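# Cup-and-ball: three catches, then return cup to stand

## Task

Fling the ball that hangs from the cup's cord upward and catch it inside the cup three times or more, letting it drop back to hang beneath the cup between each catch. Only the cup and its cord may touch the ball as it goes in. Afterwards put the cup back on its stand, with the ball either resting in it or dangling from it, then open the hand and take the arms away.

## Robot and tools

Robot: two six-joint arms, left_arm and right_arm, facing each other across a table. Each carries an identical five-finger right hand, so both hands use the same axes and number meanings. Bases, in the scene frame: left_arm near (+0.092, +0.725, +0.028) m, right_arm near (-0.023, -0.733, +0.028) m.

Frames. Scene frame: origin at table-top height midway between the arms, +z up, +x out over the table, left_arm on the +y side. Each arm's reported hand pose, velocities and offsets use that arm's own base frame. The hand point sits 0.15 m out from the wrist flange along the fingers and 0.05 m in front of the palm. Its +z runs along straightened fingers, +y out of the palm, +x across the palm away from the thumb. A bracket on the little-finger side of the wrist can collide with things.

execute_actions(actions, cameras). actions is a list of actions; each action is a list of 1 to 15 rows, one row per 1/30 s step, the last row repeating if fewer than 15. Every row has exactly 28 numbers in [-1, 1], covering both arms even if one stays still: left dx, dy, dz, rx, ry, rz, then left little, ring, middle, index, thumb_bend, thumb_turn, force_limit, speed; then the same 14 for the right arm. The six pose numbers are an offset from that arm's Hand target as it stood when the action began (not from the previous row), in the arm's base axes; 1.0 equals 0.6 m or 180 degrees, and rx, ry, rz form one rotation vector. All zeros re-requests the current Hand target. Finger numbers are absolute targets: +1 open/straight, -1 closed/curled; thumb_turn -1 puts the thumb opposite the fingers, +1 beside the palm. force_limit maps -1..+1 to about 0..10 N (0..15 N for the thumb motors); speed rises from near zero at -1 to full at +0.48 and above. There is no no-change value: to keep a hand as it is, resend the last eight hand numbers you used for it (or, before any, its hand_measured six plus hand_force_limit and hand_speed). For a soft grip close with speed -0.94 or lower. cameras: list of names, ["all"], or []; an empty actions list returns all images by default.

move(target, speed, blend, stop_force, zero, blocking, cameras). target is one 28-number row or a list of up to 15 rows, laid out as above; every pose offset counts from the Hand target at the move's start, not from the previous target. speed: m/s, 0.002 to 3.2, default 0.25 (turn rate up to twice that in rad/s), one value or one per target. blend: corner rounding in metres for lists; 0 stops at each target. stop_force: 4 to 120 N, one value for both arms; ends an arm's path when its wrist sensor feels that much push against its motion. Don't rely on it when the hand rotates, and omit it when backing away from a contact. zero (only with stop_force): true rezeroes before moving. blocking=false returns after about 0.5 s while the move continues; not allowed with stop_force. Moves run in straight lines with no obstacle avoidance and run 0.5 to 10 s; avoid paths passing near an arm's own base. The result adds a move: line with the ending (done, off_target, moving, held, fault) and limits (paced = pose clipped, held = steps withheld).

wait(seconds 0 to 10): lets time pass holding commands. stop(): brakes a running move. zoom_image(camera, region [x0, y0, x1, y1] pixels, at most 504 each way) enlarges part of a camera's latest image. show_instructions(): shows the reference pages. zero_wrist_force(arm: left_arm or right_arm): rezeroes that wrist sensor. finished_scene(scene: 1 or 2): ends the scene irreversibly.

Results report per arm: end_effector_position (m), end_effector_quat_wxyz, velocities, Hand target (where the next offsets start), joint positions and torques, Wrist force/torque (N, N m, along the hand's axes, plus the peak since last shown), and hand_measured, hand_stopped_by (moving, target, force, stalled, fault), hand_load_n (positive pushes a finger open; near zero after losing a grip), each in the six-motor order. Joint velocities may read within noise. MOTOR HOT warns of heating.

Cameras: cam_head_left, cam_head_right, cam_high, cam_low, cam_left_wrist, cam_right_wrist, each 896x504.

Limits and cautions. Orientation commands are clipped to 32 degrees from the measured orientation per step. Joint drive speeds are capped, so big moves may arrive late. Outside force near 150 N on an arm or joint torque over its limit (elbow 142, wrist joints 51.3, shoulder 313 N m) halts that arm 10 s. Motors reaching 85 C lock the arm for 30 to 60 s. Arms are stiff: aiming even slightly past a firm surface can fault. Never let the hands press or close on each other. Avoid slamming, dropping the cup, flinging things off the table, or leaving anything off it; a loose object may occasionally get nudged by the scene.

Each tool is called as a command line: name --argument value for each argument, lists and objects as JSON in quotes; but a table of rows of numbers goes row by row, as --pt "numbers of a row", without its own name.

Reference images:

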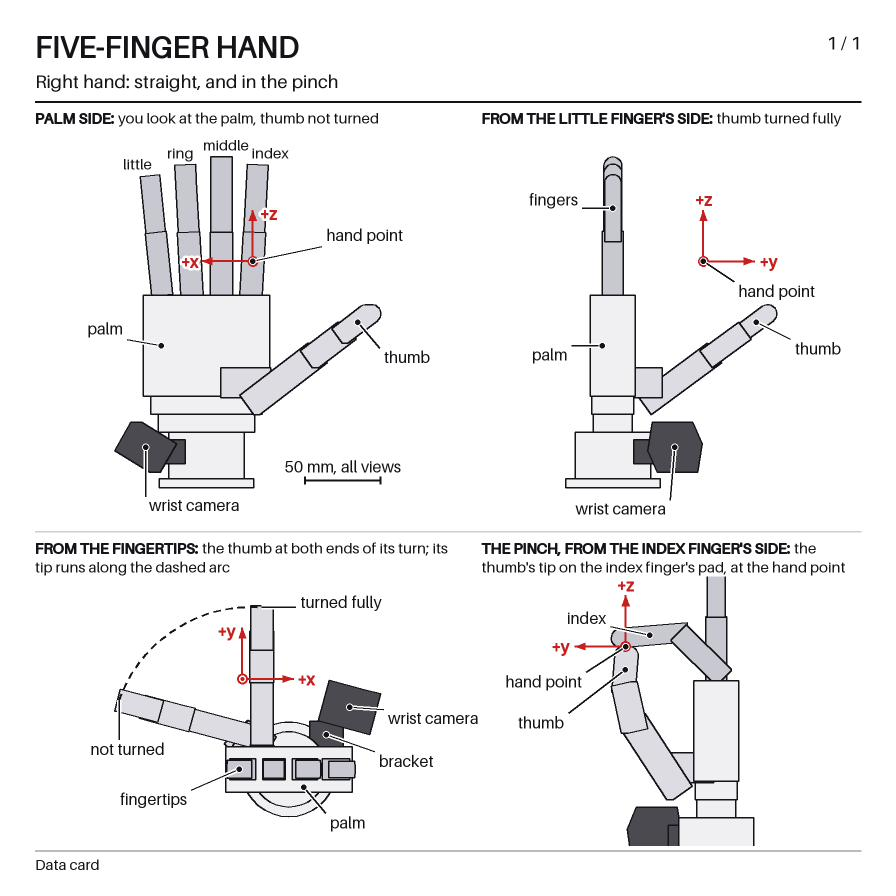

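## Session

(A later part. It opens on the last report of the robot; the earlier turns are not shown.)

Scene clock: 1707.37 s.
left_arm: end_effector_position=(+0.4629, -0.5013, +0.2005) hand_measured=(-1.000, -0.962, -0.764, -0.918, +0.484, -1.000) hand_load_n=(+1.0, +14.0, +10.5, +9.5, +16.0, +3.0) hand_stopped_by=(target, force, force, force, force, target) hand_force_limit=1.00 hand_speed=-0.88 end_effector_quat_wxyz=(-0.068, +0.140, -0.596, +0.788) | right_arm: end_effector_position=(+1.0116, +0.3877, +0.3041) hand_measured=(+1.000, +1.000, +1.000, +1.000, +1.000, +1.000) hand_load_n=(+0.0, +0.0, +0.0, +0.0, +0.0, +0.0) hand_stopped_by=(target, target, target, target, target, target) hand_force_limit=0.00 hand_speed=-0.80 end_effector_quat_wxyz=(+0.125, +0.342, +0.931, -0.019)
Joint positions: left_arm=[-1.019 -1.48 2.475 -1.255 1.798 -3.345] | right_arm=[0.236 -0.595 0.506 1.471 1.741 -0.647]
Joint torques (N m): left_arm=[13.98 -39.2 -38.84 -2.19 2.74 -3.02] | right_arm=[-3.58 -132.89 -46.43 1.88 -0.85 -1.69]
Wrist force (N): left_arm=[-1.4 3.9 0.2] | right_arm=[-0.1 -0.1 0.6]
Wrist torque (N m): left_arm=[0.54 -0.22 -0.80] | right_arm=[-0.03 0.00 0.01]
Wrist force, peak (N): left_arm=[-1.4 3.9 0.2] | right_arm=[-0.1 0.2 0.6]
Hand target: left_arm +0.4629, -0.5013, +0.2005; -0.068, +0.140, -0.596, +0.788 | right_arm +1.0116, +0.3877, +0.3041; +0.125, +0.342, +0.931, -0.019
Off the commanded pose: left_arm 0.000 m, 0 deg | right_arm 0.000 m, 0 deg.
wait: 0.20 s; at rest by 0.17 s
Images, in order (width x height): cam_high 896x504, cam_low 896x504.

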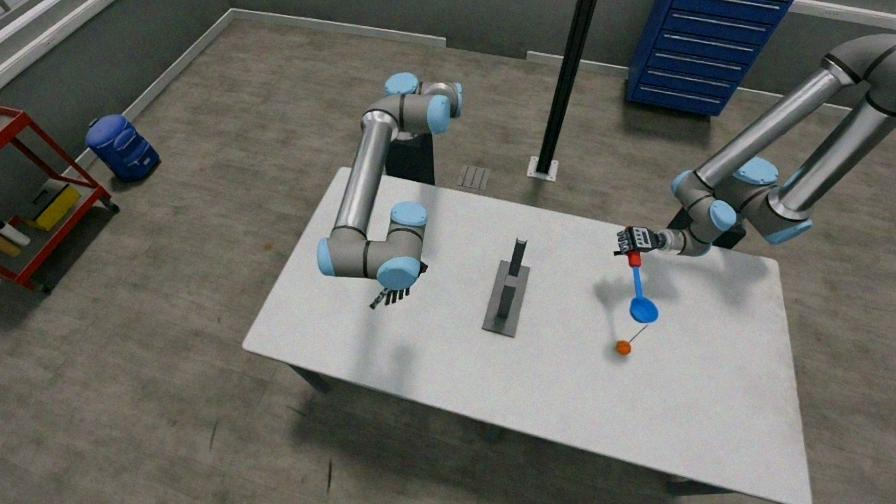

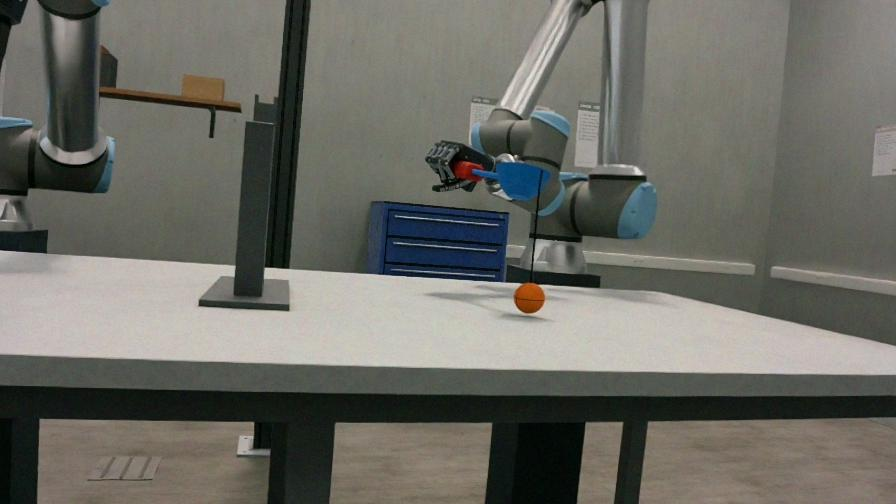

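wait --seconds 0.2 --cameras '["cam_low"]'

zoom_image --camera "cam_low" --region '[460, 150, 600, 350]'

wait --seconds 0.2 --cameras '["cam_low", "cam_high"]'

zoom_image --camera "cam_low" --region '[460, 150, 600, 350]'

zoom_image --camera "cam_high" --region '[600, 270, 680, 370]'

wait --seconds 0.2 --cameras '["cam_low", "cam_high"]'

zoom_image --camera "cam_low" --region '[460, 150, 600, 350]'

zoom_image --camera "cam_high" --region '[600, 270, 680, 370]'

Scene clock: 1744.17 s.
left_arm: end_effector_position=(+0.4629, -0.5013, +0.2005) hand_measured=(-1.000, -0.962, -0.764, -0.918, +0.484, -1.000) hand_load_n=(+1.0, +14.0, +10.5, +10.0, +16.0, +3.0) hand_stopped_by=(target, force, force, force, force, target) hand_force_limit=1.00 hand_speed=-0.88 end_effector_quat_wxyz=(-0.068, +0.140, -0.596, +0.788) | right_arm: end_effector_position=(+1.0116, +0.3877, +0.3041) hand_measured=(+1.000, +1.000, +1.000, +1.000, +1.000, +1.000) hand_load_n=(+0.5, +0.0, +0.0, +0.0, +0.0, +0.0) hand_stopped_by=(target, target, target, target, target, target) hand_force_limit=0.00 hand_speed=-0.80 end_effector_quat_wxyz=(+0.125, +0.342, +0.931, -0.019)
Joint positions: left_arm=[-1.019 -1.48 2.475 -1.255 1.798 -3.345] | right_arm=[0.236 -0.595 0.506 1.471 1.741 -0.647]
Joint torques (N m): left_arm=[10.71 -39.33 -37.53 -2.32 2.22 -3.08] | right_arm=[-3.49 -132.12 -46.34 1.9 -0.48 -1.75]
Wrist force (N): left_arm=[-1.4 3.8 0.2] | right_arm=[-0.2 0.1 0.5]
Wrist torque (N m): left_arm=[0.51 -0.22 -0.82] | right_arm=[0.01 0.01 0.02]
Wrist force, peak (N): left_arm=[-1.4 4.3 0.2] | right_arm=[-0.2 -0.1 0.9]
Hand target: left_arm +0.4629, -0.5013, +0.2005; -0.068, +0.140, -0.596, +0.788 | right_arm +1.0116, +0.3877, +0.3041; +0.125, +0.342, +0.931, -0.019
Off the commanded pose: left_arm 0.000 m, 0 deg | right_arm 0.000 m, 0 deg.
wait: 0.20 s; at rest from the start
Images, in order (width x height): cam_low 896x504.

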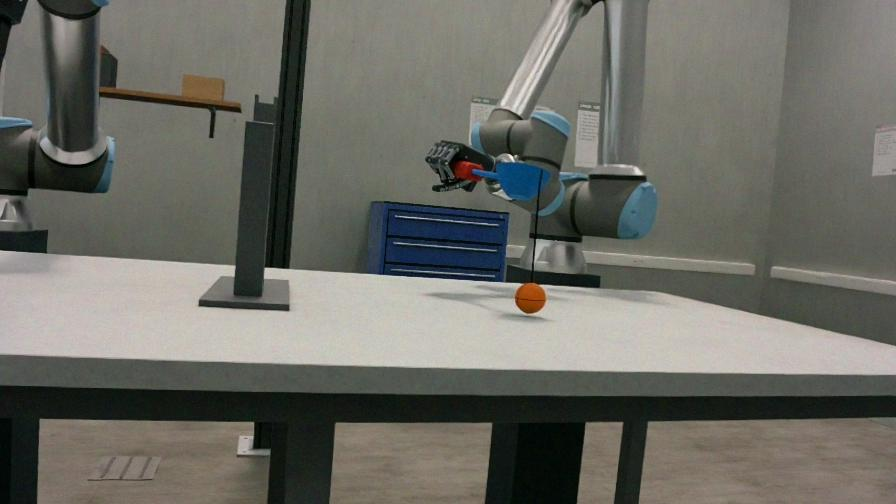

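Scaled by 2.520.

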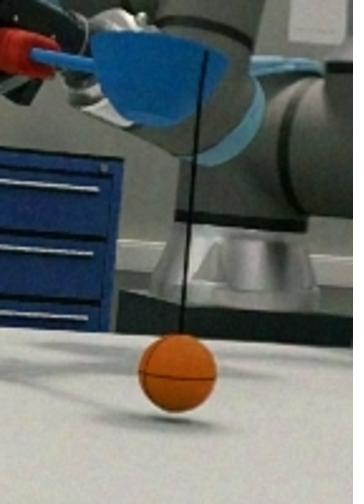

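Scene clock: 1744.37 s.
left_arm: end_effector_position=(+0.4629, -0.5013, +0.2005) hand_measured=(-1.000, -0.962, -0.764, -0.918, +0.484, -1.000) hand_load_n=(+1.0, +14.0, +10.5, +10.0, +16.0, +3.0) hand_stopped_by=(target, force, force, force, force, target) hand_force_limit=1.00 hand_speed=-0.88 end_effector_quat_wxyz=(-0.068, +0.140, -0.596, +0.788) | right_arm: end_effector_position=(+1.0116, +0.3877, +0.3041) hand_measured=(+1.000, +1.000, +1.000, +1.000, +1.000, +1.000) hand_load_n=(+0.0, +0.0, +0.0, +0.0, +0.0, +0.0) hand_stopped_by=(target, target, target, target, target, target) hand_force_limit=0.00 hand_speed=-0.80 end_effector_quat_wxyz=(+0.125, +0.342, +0.931, -0.019)
Joint positions: left_arm=[-1.019 -1.48 2.475 -1.255 1.798 -3.345] | right_arm=[0.236 -0.595 0.506 1.471 1.741 -0.647]
Joint torques (N m): left_arm=[10.54 -40.1 -37.26 -2.23 2.17 -3.13] | right_arm=[-3.53 -134.01 -46.41 1.82 -0.55 -1.86]
Wrist force (N): left_arm=[-1.2 4.0 0.0] | right_arm=[-0.2 0.1 0.2]
Wrist torque (N m): left_arm=[0.55 -0.24 -0.80] | right_arm=[0.04 0.02 0.01]
Wrist force, peak (N): left_arm=[-1.2 4.0 0.1] | right_arm=[0.1 0.1 0.8]
Hand target: left_arm +0.4629, -0.5013, +0.2005; -0.068, +0.140, -0.596, +0.788 | right_arm +1.0116, +0.3877, +0.3041; +0.125, +0.342, +0.931, -0.019
Off the commanded pose: left_arm 0.000 m, 0 deg | right_arm 0.000 m, 0 deg.
wait: 0.20 s; at rest by 0.17 s
Images, in order (width x height): cam_high 896x504, cam_low 896x504.

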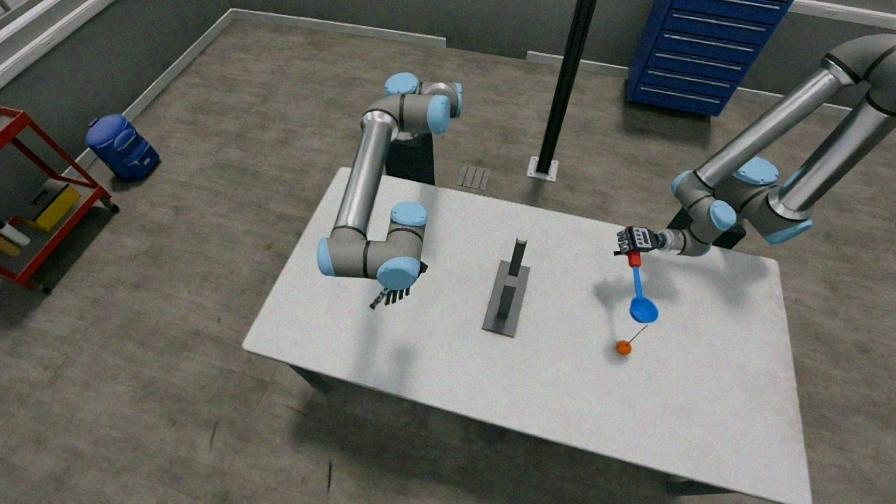

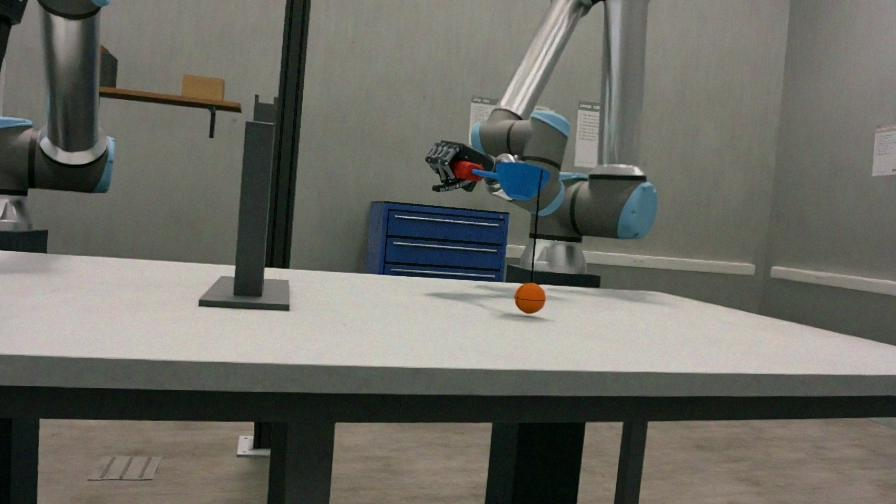

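Scaled by 2.520.

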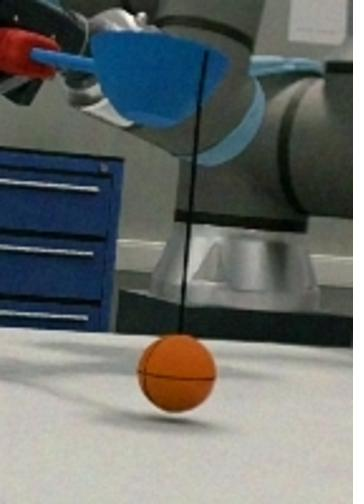

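Scaled by 5.040.

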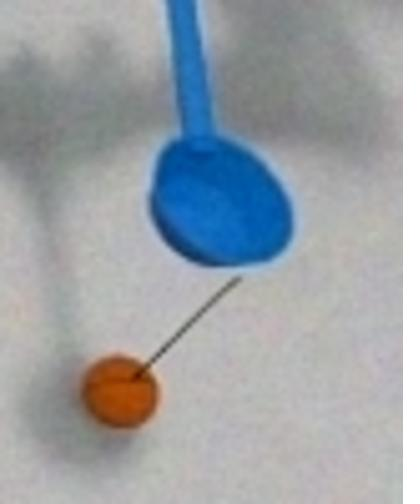

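Scene clock: 1744.57 s.
left_arm: end_effector_position=(+0.4629, -0.5013, +0.2005) hand_measured=(-1.000, -0.962, -0.764, -0.918, +0.484, -1.000) hand_load_n=(+0.5, +14.0, +10.5, +10.0, +16.0, +3.0) hand_stopped_by=(target, force, force, force, force, target) hand_force_limit=1.00 hand_speed=-0.88 end_effector_quat_wxyz=(-0.068, +0.140, -0.596, +0.788) | right_arm: end_effector_position=(+1.0116, +0.3877, +0.3041) hand_measured=(+1.000, +1.000, +1.000, +1.000, +1.000, +1.000) hand_load_n=(+0.0, +0.0, +0.0, +0.0, +0.0, +0.0) hand_stopped_by=(target, target, target, target, target, target) hand_force_limit=0.00 hand_speed=-0.80 end_effector_quat_wxyz=(+0.125, +0.342, +0.931, -0.019)
Joint positions: left_arm=[-1.019 -1.48 2.475 -1.255 1.798 -3.345] | right_arm=[0.236 -0.595 0.506 1.471 1.741 -0.647]
Joint torques (N m): left_arm=[11.48 -41.62 -37.36 -2.28 2.35 -3.05] | right_arm=[-3.12 -133.17 -46.58 1.92 -0.85 -1.66]
Wrist force (N): left_arm=[-1.4 3.8 0.3] | right_arm=[0.0 0.0 0.4]
Wrist torque (N m): left_arm=[0.51 -0.22 -0.81] | right_arm=[0.00 -0.02 0.02]
Wrist force, peak (N): left_arm=[-1.4 4.2 0.1] | right_arm=[-0.3 -0.3 0.5]
Hand target: left_arm +0.4629, -0.5013, +0.2005; -0.068, +0.140, -0.596, +0.788 | right_arm +1.0116, +0.3877, +0.3041; +0.125, +0.342, +0.931, -0.019
Off the commanded pose: left_arm 0.000 m, 0 deg | right_arm 0.000 m, 0 deg.
wait: 0.20 s; at rest by 0.17 s
Images, in order (width x height): cam_high 896x504, cam_low 896x504.

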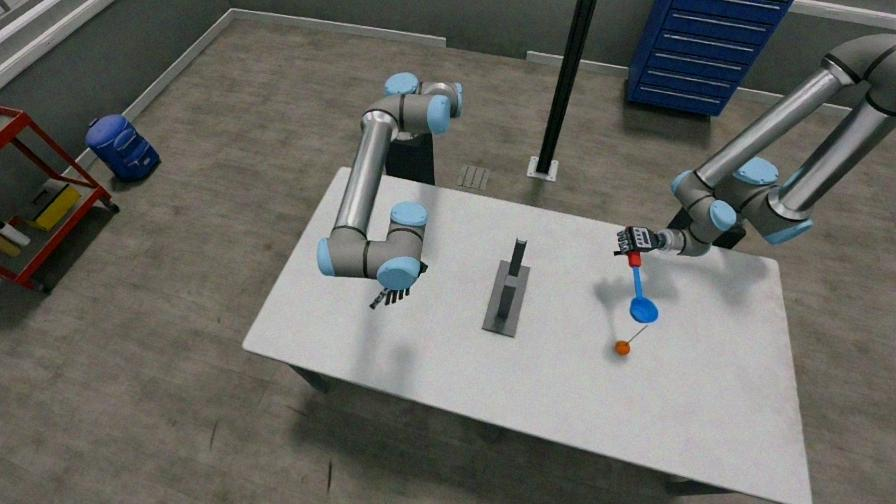

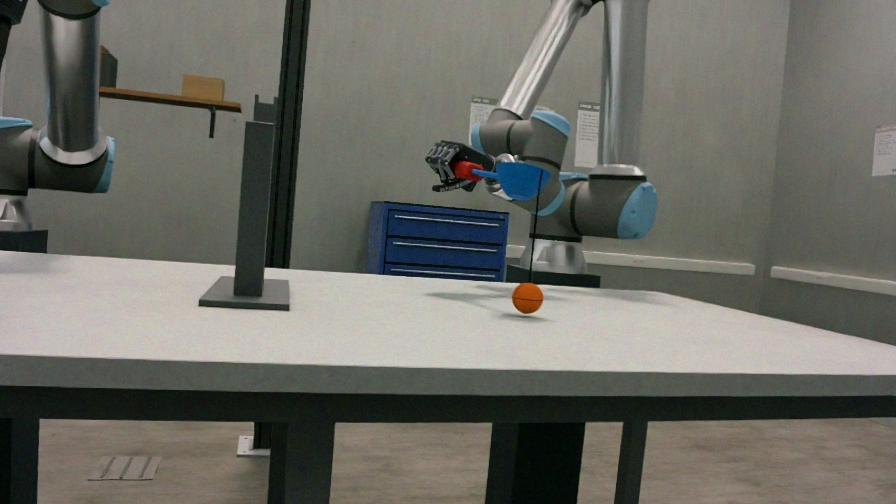

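Scaled by 2.520.

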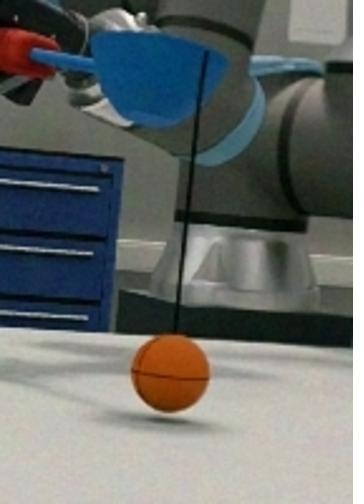

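Scaled by 5.040.

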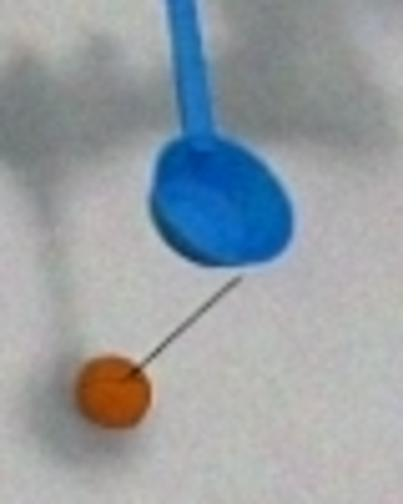

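move --target '[0,0,-0.0125,0,0,0,-1.0,-1.0,-1.0,-1.0,-1.0,-1,1,-0.88,0,0,0,0,0,0,1,1,1,1,1,1,0,-0.8]' --speed 0.005

wait --seconds 1.5 --cameras '["cam_low", "cam_high"]'

zoom_image --camera "cam_low" --region '[500, 270, 560, 330]'

zoom_image --camera "cam_high" --region '[600, 270, 680, 370]'

zoom_image --camera "cam_low" --region '[460, 150, 600, 350]'

Scene clock: 1781.10 s.
left_arm: end_effector_position=(+0.4629, -0.5013, +0.1930) hand_measured=(-1.000, -0.962, -0.764, -0.918, +0.484, -1.000) hand_load_n=(+1.0, +14.0, +10.5, +10.0, +16.0, +3.0) hand_stopped_by=(target, force, force, force, force, target) hand_force_limit=1.00 hand_speed=-0.88 end_effector_quat_wxyz=(-0.068, +0.140, -0.596, +0.788) | right_arm: end_effector_position=(+1.0116, +0.3877, +0.3041) hand_measured=(+1.000, +1.000, +1.000, +1.000, +1.000, +1.000) hand_load_n=(+0.0, +0.0, +0.0, +0.0, +0.0, +0.0) hand_stopped_by=(target, target, target, target, target, target) hand_force_limit=0.00 hand_speed=-0.80 end_effector_quat_wxyz=(+0.125, +0.342, +0.931, -0.019)
Joint positions: left_arm=[-1.019 -1.463 2.48 -1.276 1.798 -3.345] | right_arm=[0.236 -0.595 0.506 1.471 1.741 -0.647]
Joint torques (N m): left_arm=[8.29 -20.64 -12.67 -5.93 1.47 -2.59] | right_arm=[-3 -133.47 -46.53 1.98 -0.32 -1.66]
Wrist force (N): left_arm=[-1.1 3.6 0.3] | right_arm=[0.1 -0.2 0.5]
Wrist torque (N m): left_arm=[0.53 -0.24 -0.71] | right_arm=[-0.03 -0.04 0.02]
Wrist force, peak (N): left_arm=[-1.7 4.2 0.1] | right_arm=[-0.3 0.0 0.9]
Hand target: left_arm +0.4629, -0.5013, +0.1930; -0.068, +0.140, -0.596, +0.788 | right_arm +1.0116, +0.3877, +0.3041; +0.125, +0.342, +0.931, -0.019
Off the commanded pose: left_arm 0.000 m, 0 deg | right_arm 0.000 m, 0 deg.
move: done

Scene clock: 1782.60 s.
left_arm: end_effector_position=(+0.4629, -0.5013, +0.1930) hand_measured=(-1.000, -0.962, -0.764, -0.918, +0.484, -1.000) hand_load_n=(+1.0, +14.0, +10.5, +10.0, +16.0, +3.0) hand_stopped_by=(target, force, force, force, force, target) hand_force_limit=1.00 hand_speed=-0.88 end_effector_quat_wxyz=(-0.068, +0.140, -0.596, +0.788) | right_arm: end_effector_position=(+1.0116, +0.3877, +0.3041) hand_measured=(+1.000, +1.000, +1.000, +1.000, +1.000, +1.000) hand_load_n=(+0.0, +0.0, +0.0, +0.0, +0.0, +0.0) hand_stopped_by=(target, target, target, target, target, target) hand_force_limit=0.00 hand_speed=-0.80 end_effector_quat_wxyz=(+0.125, +0.342, +0.931, -0.019)
Joint positions: left_arm=[-1.019 -1.463 2.48 -1.276 1.798 -3.345] | right_arm=[0.236 -0.595 0.506 1.471 1.741 -0.647]
Joint torques (N m): left_arm=[7.94 -19.91 -12.85 -6.04 1.7 -2.41] | right_arm=[-4.32 -131.9 -46.72 1.88 -0.2 -1.8]
Wrist force (N): left_arm=[-1.1 3.6 0.4] | right_arm=[0.0 -0.1 0.5]
Wrist torque (N m): left_arm=[0.52 -0.24 -0.70] | right_arm=[-0.01 -0.02 0.02]
Wrist force, peak (N): left_arm=[-1.2 3.7 0.3] | right_arm=[0.0 0.0 0.7]
Hand target: left_arm +0.4629, -0.5013, +0.1930; -0.068, +0.140, -0.596, +0.788 | right_arm +1.0116, +0.3877, +0.3041; +0.125, +0.342, +0.931, -0.019
Off the commanded pose: left_arm 0.000 m, 0 deg | right_arm 0.000 m, 0 deg.
wait: 1.50 s; at rest by 0.17 s
Images, in order (width x height): cam_high 896x504, cam_low 896x504.

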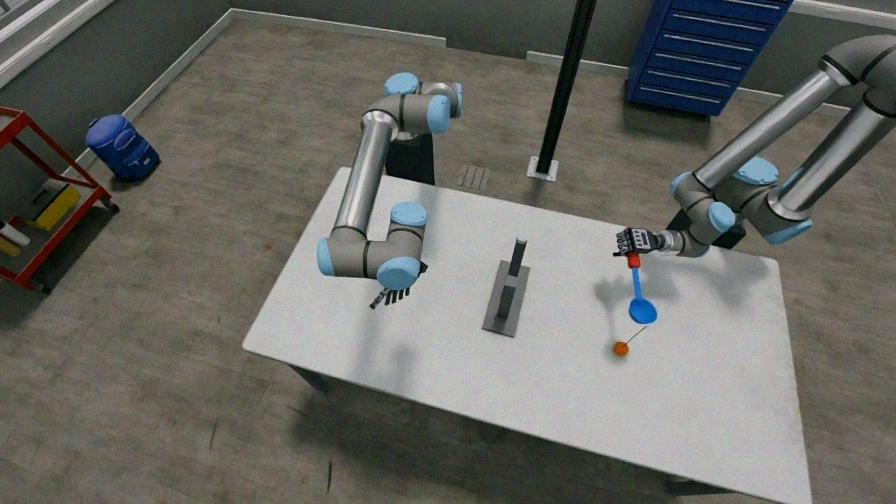

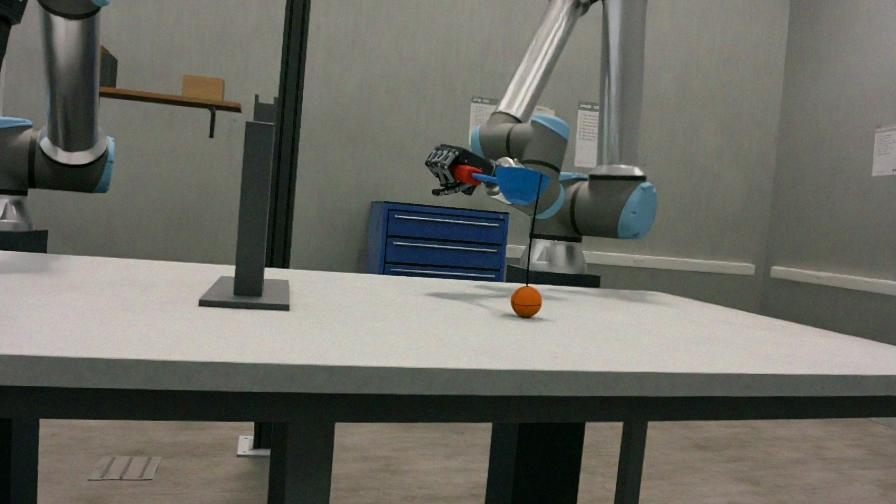

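Scaled by 8.400.

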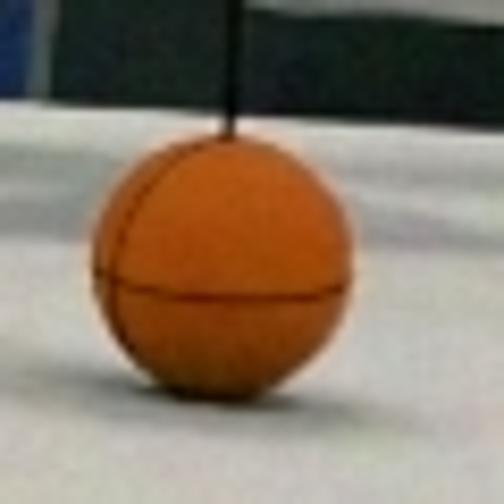

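Scaled by 5.040.

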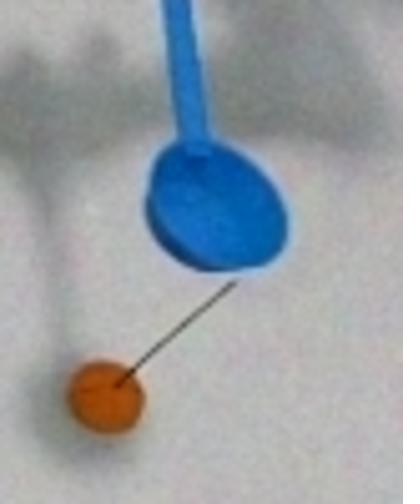

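Scaled by 2.520.

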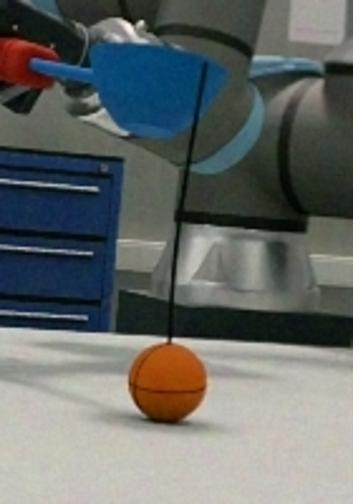

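move --pt "0.0014 -0.0075 0 0 0 0 -1.0 -1.0 -1.0 -1.0 -1.0 -1 1 -0.88 0 0 0 0 0 0 1 1 1 1 1 1 0 -0.8" --pt "0.0014 -0.0075 0.0125 0 0 0 -1.0 -1.0 -1.0 -1.0 -1.0 -1 1 -0.88 0 0 0 0 0 0 1 1 1 1 1 1 0 -0.8" --speed '[0.005, 0.002]' --cameras '["cam_low", "cam_high"]'

zoom_image --camera "cam_low" --region '[500, 270, 560, 330]'

wait --seconds 0.2 --cameras '["cam_low"]'

zoom_image --camera "cam_low" --region '[500, 270, 560, 330]'

wait --seconds 0.2 --cameras '["cam_low", "cam_high"]'

zoom_image --camera "cam_low" --region '[500, 270, 560, 330]'

zoom_image --camera "cam_low" --region '[460, 150, 600, 350]'

Scene clock: 1811.33 s.
left_arm: end_effector_position=(+0.4637, -0.5058, +0.2005) hand_measured=(-1.000, -0.962, -0.764, -0.918, +0.484, -1.000) hand_load_n=(+1.0, +14.5, +10.5, +10.0, +16.0, +3.0) hand_stopped_by=(target, force, force, force, force, target) hand_force_limit=1.00 hand_speed=-0.88 end_effector_quat_wxyz=(-0.068, +0.140, -0.596, +0.788) | right_arm: end_effector_position=(+1.0116, +0.3877, +0.3041) hand_measured=(+1.000, +1.000, +1.000, +1.000, +1.000, +1.000) hand_load_n=(+0.0, +0.0, +0.0, -0.5, +0.0, +0.0) hand_stopped_by=(target, target, target, target, target, target) hand_force_limit=0.00 hand_speed=-0.80 end_effector_quat_wxyz=(+0.125, +0.342, +0.931, -0.019)
Joint positions: left_arm=[-1.023 -1.475 2.469 -1.254 1.794 -3.344] | right_arm=[0.236 -0.595 0.506 1.471 1.741 -0.647]
Joint torques (N m): left_arm=[-18.13 -39.53 -37.67 -1.9 -2.96 4.1] | right_arm=[-2.82 -132.33 -46.76 1.87 -0.06 -1.8]
Wrist force (N): left_arm=[-1.4 3.8 0.2] | right_arm=[-0.1 0.0 0.5]
Wrist torque (N m): left_arm=[0.52 -0.23 -1.09] | right_arm=[-0.01 0.00 0.02]
Wrist force, peak (N): left_arm=[-1.5 4.0 0.2] | right_arm=[-0.5 -0.2 0.7]
Hand target: left_arm +0.4637, -0.5058, +0.2005; -0.068, +0.140, -0.596, +0.788 | right_arm +1.0116, +0.3877, +0.3041; +0.125, +0.342, +0.931, -0.019
Off the commanded pose: left_arm 0.000 m, 0 deg | right_arm 0.000 m, 0 deg.
move: done
Images, in order (width x height): cam_high 896x504, cam_low 896x504.

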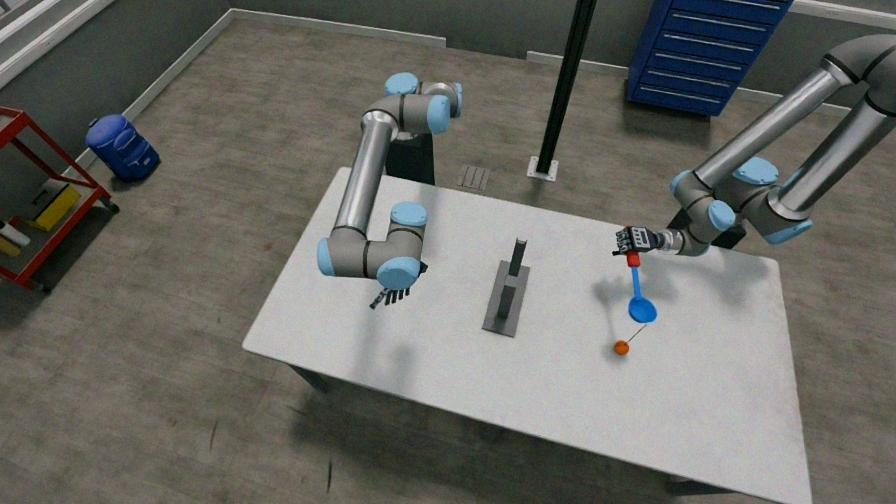

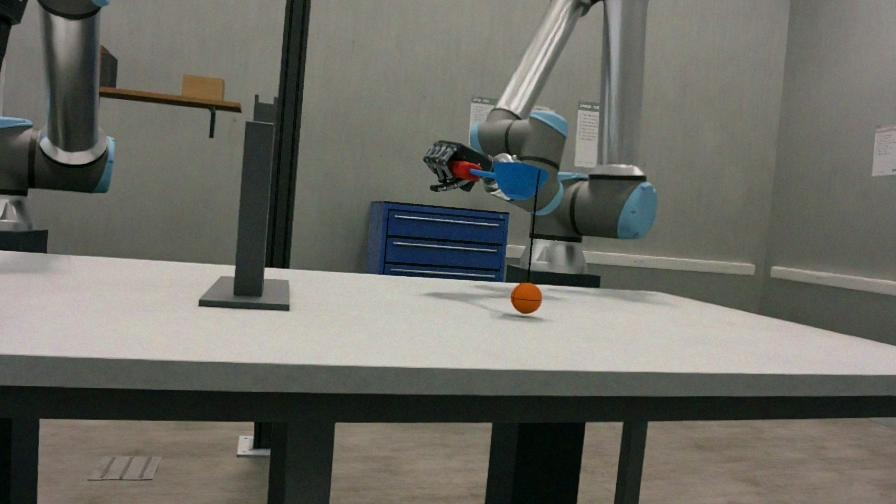

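Scaled by 8.400.

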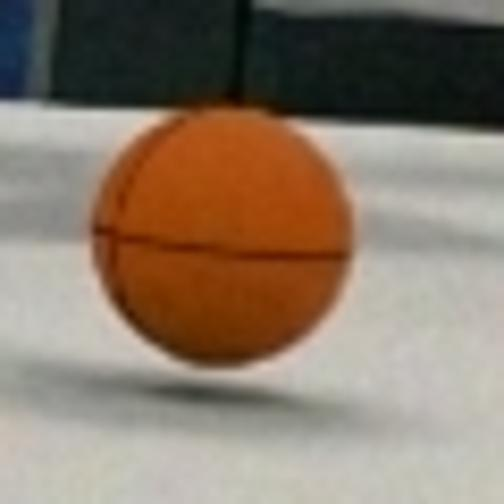

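Scene clock: 1811.53 s.
left_arm: end_effector_position=(+0.4637, -0.5058, +0.2005) hand_measured=(-1.000, -0.962, -0.764, -0.918, +0.484, -1.000) hand_load_n=(+0.5, +14.0, +10.5, +9.5, +16.5, +3.0) hand_stopped_by=(target, force, force, force, force, target) hand_force_limit=1.00 hand_speed=-0.88 end_effector_quat_wxyz=(-0.068, +0.140, -0.596, +0.788) | right_arm: end_effector_position=(+1.0116, +0.3877, +0.3041) hand_measured=(+1.000, +1.000, +1.000, +1.000, +1.000, +1.000) hand_load_n=(+0.0, +0.0, +0.0, +0.0, +0.0, +0.0) hand_stopped_by=(target, target, target, target, target, target) hand_force_limit=0.00 hand_speed=-0.80 end_effector_quat_wxyz=(+0.125, +0.342, +0.931, -0.019)
Joint positions: left_arm=[-1.023 -1.475 2.469 -1.254 1.794 -3.344] | right_arm=[0.236 -0.595 0.506 1.471 1.741 -0.647]
Joint torques (N m): left_arm=[-18.33 -41.48 -39.57 -2.05 -3.09 3.99] | right_arm=[-3.27 -133.79 -46.91 1.78 -0.21 -1.91]
Wrist force (N): left_arm=[-1.2 3.6 0.1] | right_arm=[-0.3 0.1 0.9]
Wrist torque (N m): left_arm=[0.49 -0.25 -1.09] | right_arm=[-0.01 0.01 0.01]
Wrist force, peak (N): left_arm=[-1.5 4.0 0.0] | right_arm=[-0.3 0.1 0.9]
Hand target: left_arm +0.4637, -0.5058, +0.2005; -0.068, +0.140, -0.596, +0.788 | right_arm +1.0116, +0.3877, +0.3041; +0.125, +0.342, +0.931, -0.019
Off the commanded pose: left_arm 0.000 m, 0 deg | right_arm 0.000 m, 0 deg.
wait: 0.20 s; at rest by 0.17 s
Images, in order (width x height): cam_low 896x504.

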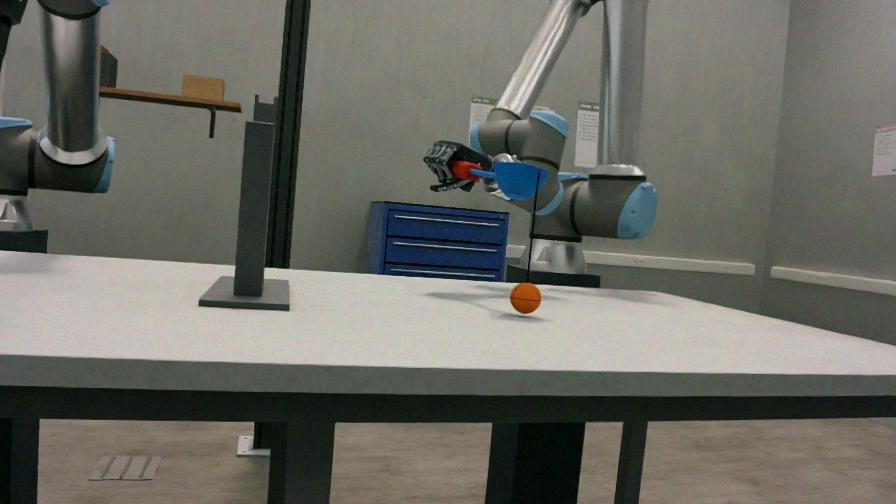

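Scaled by 8.400.

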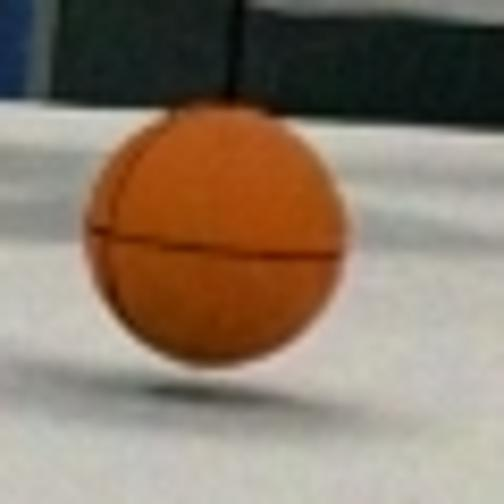

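Scene clock: 1811.73 s.
left_arm: end_effector_position=(+0.4637, -0.5058, +0.2005) hand_measured=(-1.000, -0.962, -0.764, -0.918, +0.484, -1.000) hand_load_n=(+1.0, +14.0, +10.5, +10.0, +16.0, +3.0) hand_stopped_by=(target, force, force, force, force, target) hand_force_limit=1.00 hand_speed=-0.88 end_effector_quat_wxyz=(-0.068, +0.140, -0.596, +0.788) | right_arm: end_effector_position=(+1.0116, +0.3877, +0.3041) hand_measured=(+1.000, +1.000, +1.000, +1.000, +1.000, +1.000) hand_load_n=(+0.0, +0.0, +0.0, +0.0, +0.0, +0.0) hand_stopped_by=(target, target, target, target, target, target) hand_force_limit=0.00 hand_speed=-0.80 end_effector_quat_wxyz=(+0.125, +0.342, +0.931, -0.019)
Joint positions: left_arm=[-1.023 -1.475 2.469 -1.254 1.794 -3.344] | right_arm=[0.236 -0.595 0.506 1.471 1.741 -0.647]
Joint torques (N m): left_arm=[-16.73 -39.6 -39.94 -1.88 -2.78 4.12] | right_arm=[-3.67 -132.4 -46.79 1.94 0 -1.76]
Wrist force (N): left_arm=[-1.3 3.9 0.1] | right_arm=[-0.1 -0.2 0.4]
Wrist torque (N m): left_arm=[0.53 -0.24 -1.09] | right_arm=[-0.02 -0.01 0.01]
Wrist force, peak (N): left_arm=[-1.4 4.0 0.2] | right_arm=[-0.2 0.0 0.5]
Hand target: left_arm +0.4637, -0.5058, +0.2005; -0.068, +0.140, -0.596, +0.788 | right_arm +1.0116, +0.3877, +0.3041; +0.125, +0.342, +0.931, -0.019
Off the commanded pose: left_arm 0.000 m, 0 deg | right_arm 0.000 m, 0 deg.
wait: 0.20 s; at rest by 0.17 s
Images, in order (width x height): cam_high 896x504, cam_low 896x504.

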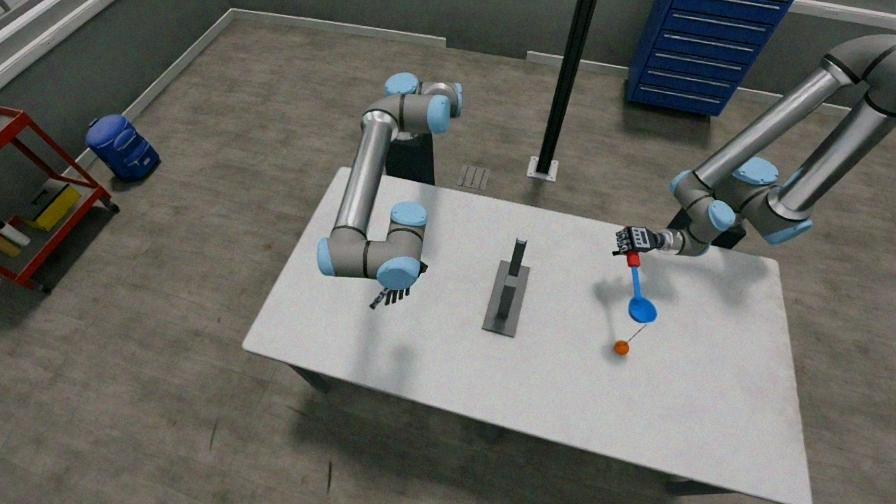

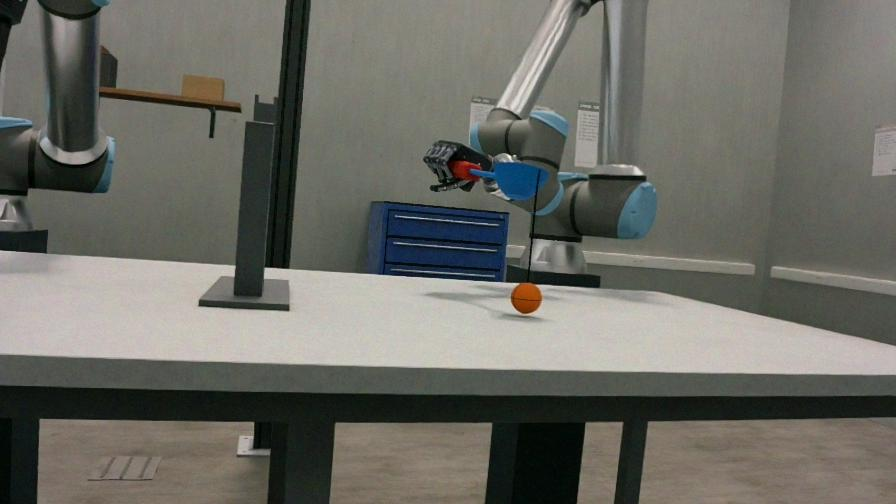

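Scaled by 8.400.

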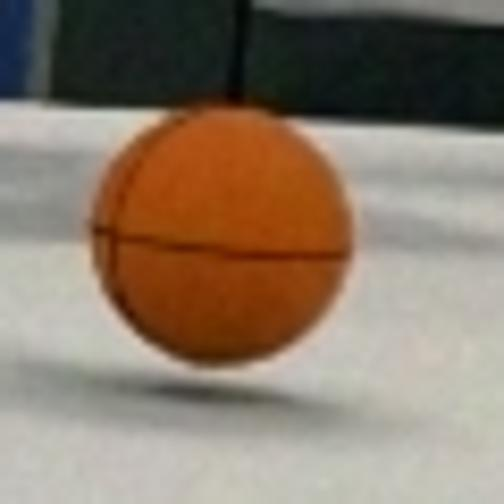

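Scaled by 2.520.

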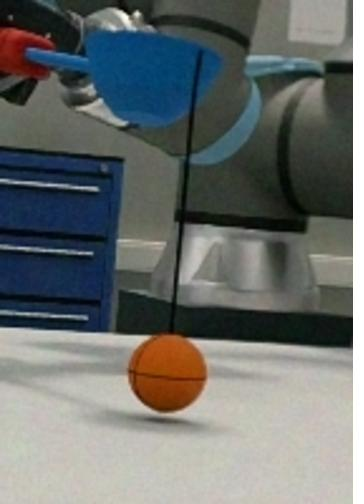

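move --target '[0,0,0.5825,0,0,0,-1.0,-1.0,-1.0,-1.0,-1.0,-1,1,-0.88,0,0,0,0,0,0,1,1,1,1,1,1,0,-0.8]' --speed 0.1

execute_actions --actions '[[[0,0,0,0,0,0,-1,-1,-1,-1,-1,-1,1,-0.88,0,0,0,0,0,0,1,1,1,1,1,1,0,-0.8],[0,0,0,0,0,0,-1,-1,-1,-1,-1,-1,1,-0.88,0,0,0,0,0,0,1,1,1,1,1,1,0,-0.8],[0,0,0,0,0,0,-1,-1,-1,-1,-1,-1,1,-0.88,0,0,0,0,0,0,1,1,1,1,1,1,0,-0.8],[0,0,0,0,0,0,-1,-1,-1,-1,-1,-1,1,-0.88,0,0,0,0,0,0,1,1,1,1,1,1,0,-0.8],[0,0,0,0,0,0,-1,-1,-1,-1,-1,-1,1,-0.88,0,0,0,0,0,0,1,1,1,1,1,1,0,-0.8],[0,0,0,0,0,0,-1,-1,-1,-1,-1,-1,1,-0.88,0,0,0,0,0,0,1,1,1,1,1,1,0,-0.8],[0,0.03784,0,0,0,0,-1,-1,-1,-1,-1,-1,1,-0.88,0,0,0,0,0,0,1,1,1,1,1,1,0,-0.8],[0,0.08628,0,0,0,0,-1,-1,-1,-1,-1,-1,1,-0.88,0,0,0,0,0,0,1,1,1,1,1,1,0,-0.8],[0,0.11633,0,0,0,0,-1,-1,-1,-1,-1,-1,1,-0.88,0,0,0,0,0,0,1,1,1,1,1,1,0,-0.8],[0,0.13976,0,0,0,0,-1,-1,-1,-1,-1,-1,1,-0.88,0,0,0,0,0,0,1,1,1,1,1,1,0,-0.8],[0,0.16319,0,0,0,0,-1,-1,-1,-1,-1,-1,1,-0.88,0,0,0,0,0,0,1,1,1,1,1,1,0,-0.8],[0,0.18662,0,0,0,0,-1,-1,-1,-1,-1,-1,1,-0.88,0,0,0,0,0,0,1,1,1,1,1,1,0,-0.8],[0,0.21005,0,0,0,0,-1,-1,-1,-1,-1,-1,1,-0.88,0,0,0,0,0,0,1,1,1,1,1,1,0,-0.8],[0,0.23348,0,0,0,0,-1,-1,-1,-1,-1,-1,1,-0.88,0,0,0,0,0,0,1,1,1,1,1,1,0,-0.8],[0,0.25691,0,0,0,0,-1,-1,-1,-1,-1,-1,1,-0.88,0,0,0,0,0,0,1,1,1,1,1,1,0,-0.8]],[[0,0.02343,0,0,0,0,-1,-1,-1,-1,-1,-1,1,-0.88,0,0,0,0,0,0,1,1,1,1,1,1,0,-0.8],[0,0.04686,0,0,0,0,-1,-1,-1,-1,-1,-1,1,-0.88,0,0,0,0,0,0,1,1,1,1,1,1,0,-0.8],[0,0.06181,0,0,0,0,-1,-1,-1,-1,-1,-1,1,-0.88,0,0,0,0,0,0,1,1,1,1,1,1,0,-0.8],[0,0.04474,0,0,0,0,-1,-1,-1,-1,-1,-1,1,-0.88,0,0,0,0,0,0,1,1,1,1,1,1,0,-0.8],[0,0.01708,0,0,0,0,-1,-1,-1,-1,-1,-1,1,-0.88,0,0,0,0,0,0,1,1,1,1,1,1,0,-0.8],[0,-0.02119,0,0,0,0,-1,-1,-1,-1,-1,-1,1,-0.88,0,0,0,0,0,0,1,1,1,1,1,1,0,-0.8],[0,-0.07006,0,0,0,0,-1,-1,-1,-1,-1,-1,1,-0.88,0,0,0,0,0,0,1,1,1,1,1,1,0,-0.8],[0,-0.09888,0,0,0,0,-1,-1,-1,-1,-1,-1,1,-0.88,0,0,0,0,0,0,1,1,1,1,1,1,0,-0.8],[0,-0.12231,0,0,0,0,-1,-1,-1,-1,-1,-1,1,-0.88,0,0,0,0,0,0,1,1,1,1,1,1,0,-0.8],[0,-0.14574,0,0,0,0,-1,-1,-1,-1,-1,-1,1,-0.88,0,0,0,0,0,0,1,1,1,1,1,1,0,-0.8],[0,-0.16917,0,0,0,0,-1,-1,-1,-1,-1,-1,1,-0.88,0,0,0,0,0,0,1,1,1,1,1,1,0,-0.8],[0,-0.1926,0,0,0,0,-1,-1,-1,-1,-1,-1,1,-0.88,0,0,0,0,0,0,1,1,1,1,1,1,0,-0.8],[0,-0.21603,0,0,0,0,-1,-1,-1,-1,-1,-1,1,-0.88,0,0,0,0,0,0,1,1,1,1,1,1,0,-0.8],[0,-0.23946,0,0,0,0,-1,-1,-1,-1,-1,-1,1,-0.88,0,0,0,0,0,0,1,1,1,1,1,1,0,-0.8],[0,-0.26289,0,0,0,0,-1,-1,-1,-1,-1,-1,1,-0.88,0,0,0,0,0,0,1,1,1,1,1,1,0,-0.8]],[[0,-0.02343,0,0,0,0,-1,-1,-1,-1,-1,-1,1,-0.88,0,0,0,0,0,0,1,1,1,1,1,1,0,-0.8],[0,-0.01263,0,0,0,0,-1,-1,-1,-1,-1,-1,1,-0.88,0,0,0,0,0,0,1,1,1,1,1,1,0,-0.8],[0,0.01149,0,0,0,0,-1,-1,-1,-1,-1,-1,1,-0.88,0,0,0,0,0,0,1,1,1,1,1,1,0,-0.8],[0,0.0462,0,0,0,0,-1,-1,-1,-1,-1,-1,1,-0.88,0,0,0,0,0,0,1,1,1,1,1,1,0,-0.8],[0,0.09152,0,0,0,0,-1,-1,-1,-1,-1,-1,1,-0.88,0,0,0,0,0,0,1,1,1,1,1,1,0,-0.8],[0,0.13004,0,0,0,0,-1,-1,-1,-1,-1,-1,1,-0.88,0,0,0,0,0,0,1,1,1,1,1,1,0,-0.8],[0,0.15347,0,0,0,0,-1,-1,-1,-1,-1,-1,1,-0.88,0,0,0,0,0,0,1,1,1,1,1,1,0,-0.8],[0,0.1769,0,0,0,0,-1,-1,-1,-1,-1,-1,1,-0.88,0,0,0,0,0,0,1,1,1,1,1,1,0,-0.8],[0,0.20033,0,0,0,0,-1,-1,-1,-1,-1,-1,1,-0.88,0,0,0,0,0,0,1,1,1,1,1,1,0,-0.8],[0,0.22376,0,0,0,0,-1,-1,-1,-1,-1,-1,1,-0.88,0,0,0,0,0,0,1,1,1,1,1,1,0,-0.8],[0,0.24719,0,0,0,0,-1,-1,-1,-1,-1,-1,1,-0.88,0,0,0,0,0,0,1,1,1,1,1,1,0,-0.8],[0,0.27062,0,0,0,0,-1,-1,-1,-1,-1,-1,1,-0.88,0,0,0,0,0,0,1,1,1,1,1,1,0,-0.8],[0,0.29405,0,0,0,0,-1,-1,-1,-1,-1,-1,1,-0.88,0,0,0,0,0,0,1,1,1,1,1,1,0,-0.8],[0,0.31748,0,0,0,0,-1,-1,-1,-1,-1,-1,1,-0.88,0,0,0,0,0,0,1,1,1,1,1,1,0,-0.8],[0,0.34091,0,0,0,0,-1,-1,-1,-1,-1,-1,1,-0.88,0,0,0,0,0,0,1,1,1,1,1,1,0,-0.8]],[[0,0.01756,0,0,0,0,-1,-1,-1,-1,-1,-1,1,-0.88,0,0,0,0,0,0,1,1,1,1,1,1,0,-0.8],[0,0.00129,0,0,0,0,-1,-1,-1,-1,-1,-1,1,-0.88,0,0,0,0,0,0,1,1,1,1,1,1,0,-0.8],[0,-0.02558,0,0,0,0,-1,-1,-1,-1,-1,-1,1,-0.88,0,0,0,0,0,0,1,1,1,1,1,1,0,-0.8],[0,-0.06305,0,0,0,0,-1,-1,-1,-1,-1,-1,1,-0.88,0,0,0,0,0,0,1,1,1,1,1,1,0,-0.8],[0,-0.11113,0,0,0,0,-1,-1,-1,-1,-1,-1,1,-0.88,0,0,0,0,0,0,1,1,1,1,1,1,0,-0.8],[0,-0.14222,0,0,0,0,-1,-1,-1,-1,-1,-1,1,-0.88,0,0,0,0,0,0,1,1,1,1,1,1,0,-0.8],[0,-0.16565,0,0,0,0,-1,-1,-1,-1,-1,-1,1,-0.88,0,0,0,0,0,0,1,1,1,1,1,1,0,-0.8],[0.0134,-0.18908,0,0,0,0,-1,-1,-1,-1,-1,-1,1,-0.88,0,0,0,0,0,0,1,1,1,1,1,1,0,-0.8],[0.036,-0.21251,0,0,0,0,-1,-1,-1,-1,-1,-1,1,-0.88,0,0,0,0,0,0,1,1,1,1,1,1,0,-0.8],[0.06,-0.20466,0,0,0,0,-1,-1,-1,-1,-1,-1,1,-0.88,0,0,0,0,0,0,1,1,1,1,1,1,0,-0.8],[0.067,-0.18129,0,0,0,0,-1,-1,-1,-1,-1,-1,1,-0.88,0,0,0,0,0,0,1,1,1,1,1,1,0,-0.8],[0.056,-0.17011,0,0,0,0,-1,-1,-1,-1,-1,-1,1,-0.88,0,0,0,0,0,0,1,1,1,1,1,1,0,-0.8],[0.056,-0.17011,0,0,0,0,-1,-1,-1,-1,-1,-1,1,-0.88,0,0,0,0,0,0,1,1,1,1,1,1,0,-0.8],[0.056,-0.17011,0,0,0,0,-1,-1,-1,-1,-1,-1,1,-0.88,0,0,0,0,0,0,1,1,1,1,1,1,0,-0.8],[0.056,-0.17011,0,0,0,0,-1,-1,-1,-1,-1,-1,1,-0.88,0,0,0,0,0,0,1,1,1,1,1,1,0,-0.8]]]' --cameras '["cam_low", "cam_high"]'

zoom_image --camera "cam_high" --region '[640, 150, 840, 350]'

zoom_image --camera "cam_low" --region '[450, 0, 700, 150]'

Scene clock: 1904.33 s.
left_arm: end_effector_position=(+0.4637, -0.5058, +0.5499) hand_measured=(-1.000, -0.962, -0.764, -0.918, +0.484, -1.000) hand_load_n=(+1.0, +14.0, +10.5, +10.0, +16.0, +3.0) hand_stopped_by=(target, force, force, force, force, target) hand_force_limit=1.00 hand_speed=-0.88 end_effector_quat_wxyz=(-0.068, +0.140, -0.596, +0.788) | right_arm: end_effector_position=(+1.0116, +0.3877, +0.3041) hand_measured=(+1.000, +1.000, +1.000, +1.000, +1.000, +1.000) hand_load_n=(+0.0, +0.0, +0.0, +0.0, +0.0, +0.0) hand_stopped_by=(target, target, target, target, target, target) hand_force_limit=0.00 hand_speed=-0.80 end_effector_quat_wxyz=(+0.125, +0.342, +0.931, -0.019)
Joint positions: left_arm=[-1.023 -1.89 2.069 -0.438 1.794 -3.344] | right_arm=[0.236 -0.595 0.506 1.471 1.741 -0.647]
Joint torques (N m): left_arm=[-14.28 -25.86 -58.48 -1.84 -2.81 3.5] | right_arm=[-2.98 -132.86 -47.01 1.93 0.47 -1.74]
Wrist force (N): left_arm=[-0.7 3.1 0.9] | right_arm=[-0.3 -0.1 0.6]
Wrist torque (N m): left_arm=[0.36 -0.38 -1.10] | right_arm=[-0.02 0.02 0.01]
Wrist force, peak (N): left_arm=[-1.3 4.8 -0.2] | right_arm=[-0.5 0.1 0.8]
Hand target: left_arm +0.4637, -0.5058, +0.5500; -0.068, +0.140, -0.596, +0.788 | right_arm +1.0116, +0.3877, +0.3041; +0.125, +0.342, +0.931, -0.019
Off the commanded pose: left_arm 0.000 m, 0 deg | right_arm 0.000 m, 0 deg.
move: done

Scene clock: 1906.70 s.
left_arm: end_effector_position=(+0.4972, -0.4068, +0.5499) hand_measured=(-1.000, -0.962, -0.764, -0.918, +0.484, -1.000) hand_load_n=(+2.0, +8.0, +11.0, +2.0, +16.5, +4.0) hand_stopped_by=(target, force, force, force, force, target) hand_force_limit=1.00 hand_speed=-0.88 end_effector_quat_wxyz=(-0.069, +0.140, -0.596, +0.788) | right_arm: end_effector_position=(+1.0116, +0.3877, +0.3041) hand_measured=(+1.000, +1.000, +1.000, +1.000, +1.000, +1.000) hand_load_n=(+0.0, +0.0, +0.0, +0.0, +0.0, +0.0) hand_stopped_by=(target, target, target, target, target, target) hand_force_limit=0.00 hand_speed=-0.80 end_effector_quat_wxyz=(+0.125, +0.342, +0.931, -0.019)
Joint positions: left_arm=[-0.8 -1.93 2.095 -0.445 2.009 -3.406] | right_arm=[0.236 -0.595 0.506 1.471 1.741 -0.647]
Joint torques (N m): left_arm=[9.75 -2.34 -58.39 -6.23 2.62 -3.04] | right_arm=[-3.22 -132.95 -47.64 1.92 0.53 -1.69]
Wrist force (N): left_arm=[-0.1 3.4 1.2] | right_arm=[-0.3 0.0 0.4]
Wrist torque (N m): left_arm=[0.38 -0.41 -0.78] | right_arm=[0.01 0.04 0.00]
Wrist force, peak (N): left_arm=[1.1 6.8 9.0] | right_arm=[-0.5 0.0 0.7]
Hand target: left_arm +0.4973, -0.4069, +0.5500; -0.068, +0.140, -0.596, +0.788 | right_arm +1.0116, +0.3877, +0.3041; +0.125, +0.342, +0.931, -0.019
Off the commanded pose: left_arm 0.000 m, 0 deg | right_arm 0.000 m, 0 deg.
Images, in order (width x height): cam_high 896x504, cam_low 896x504.

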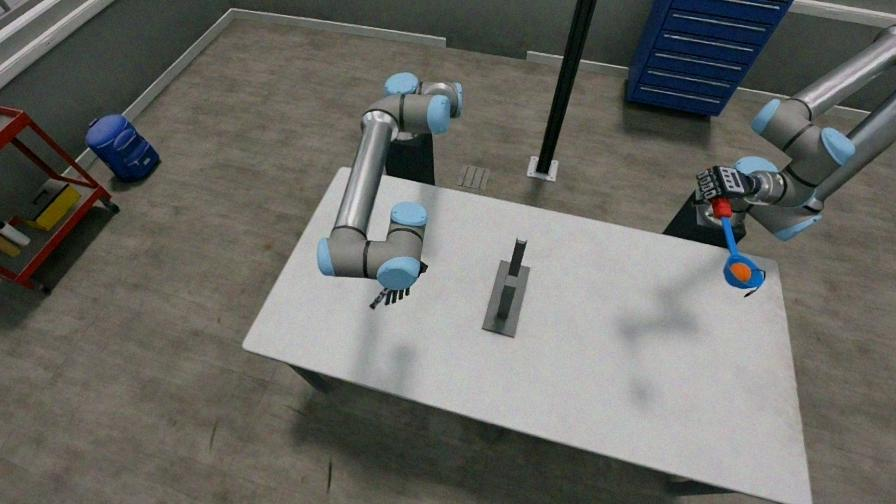

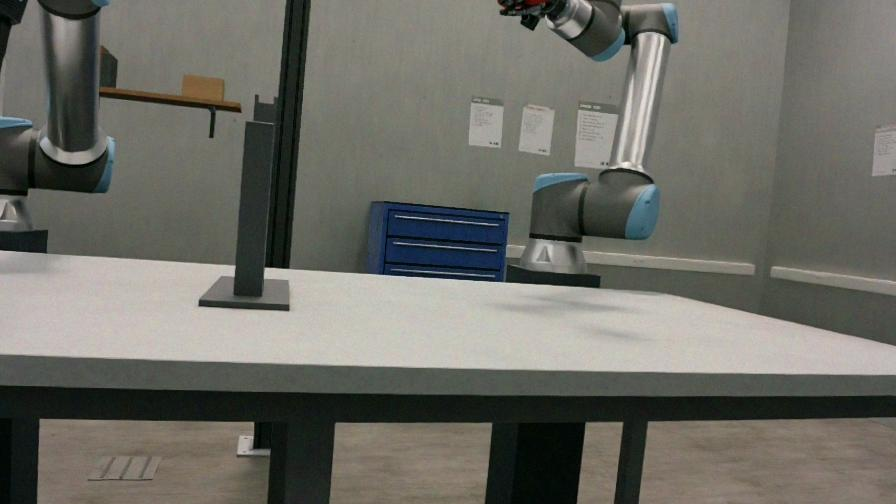

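Scaled by 2.520.

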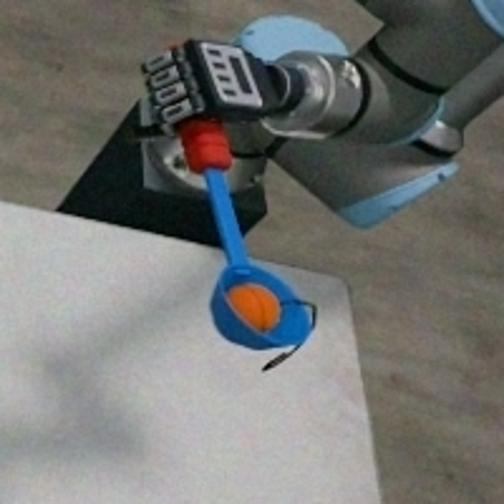

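Scaled by 2.016.

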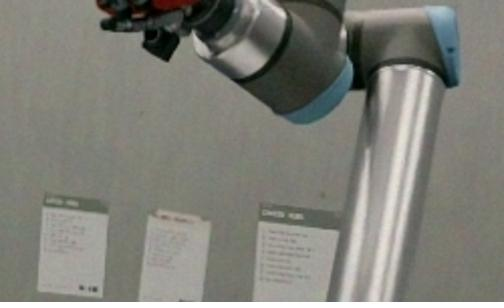

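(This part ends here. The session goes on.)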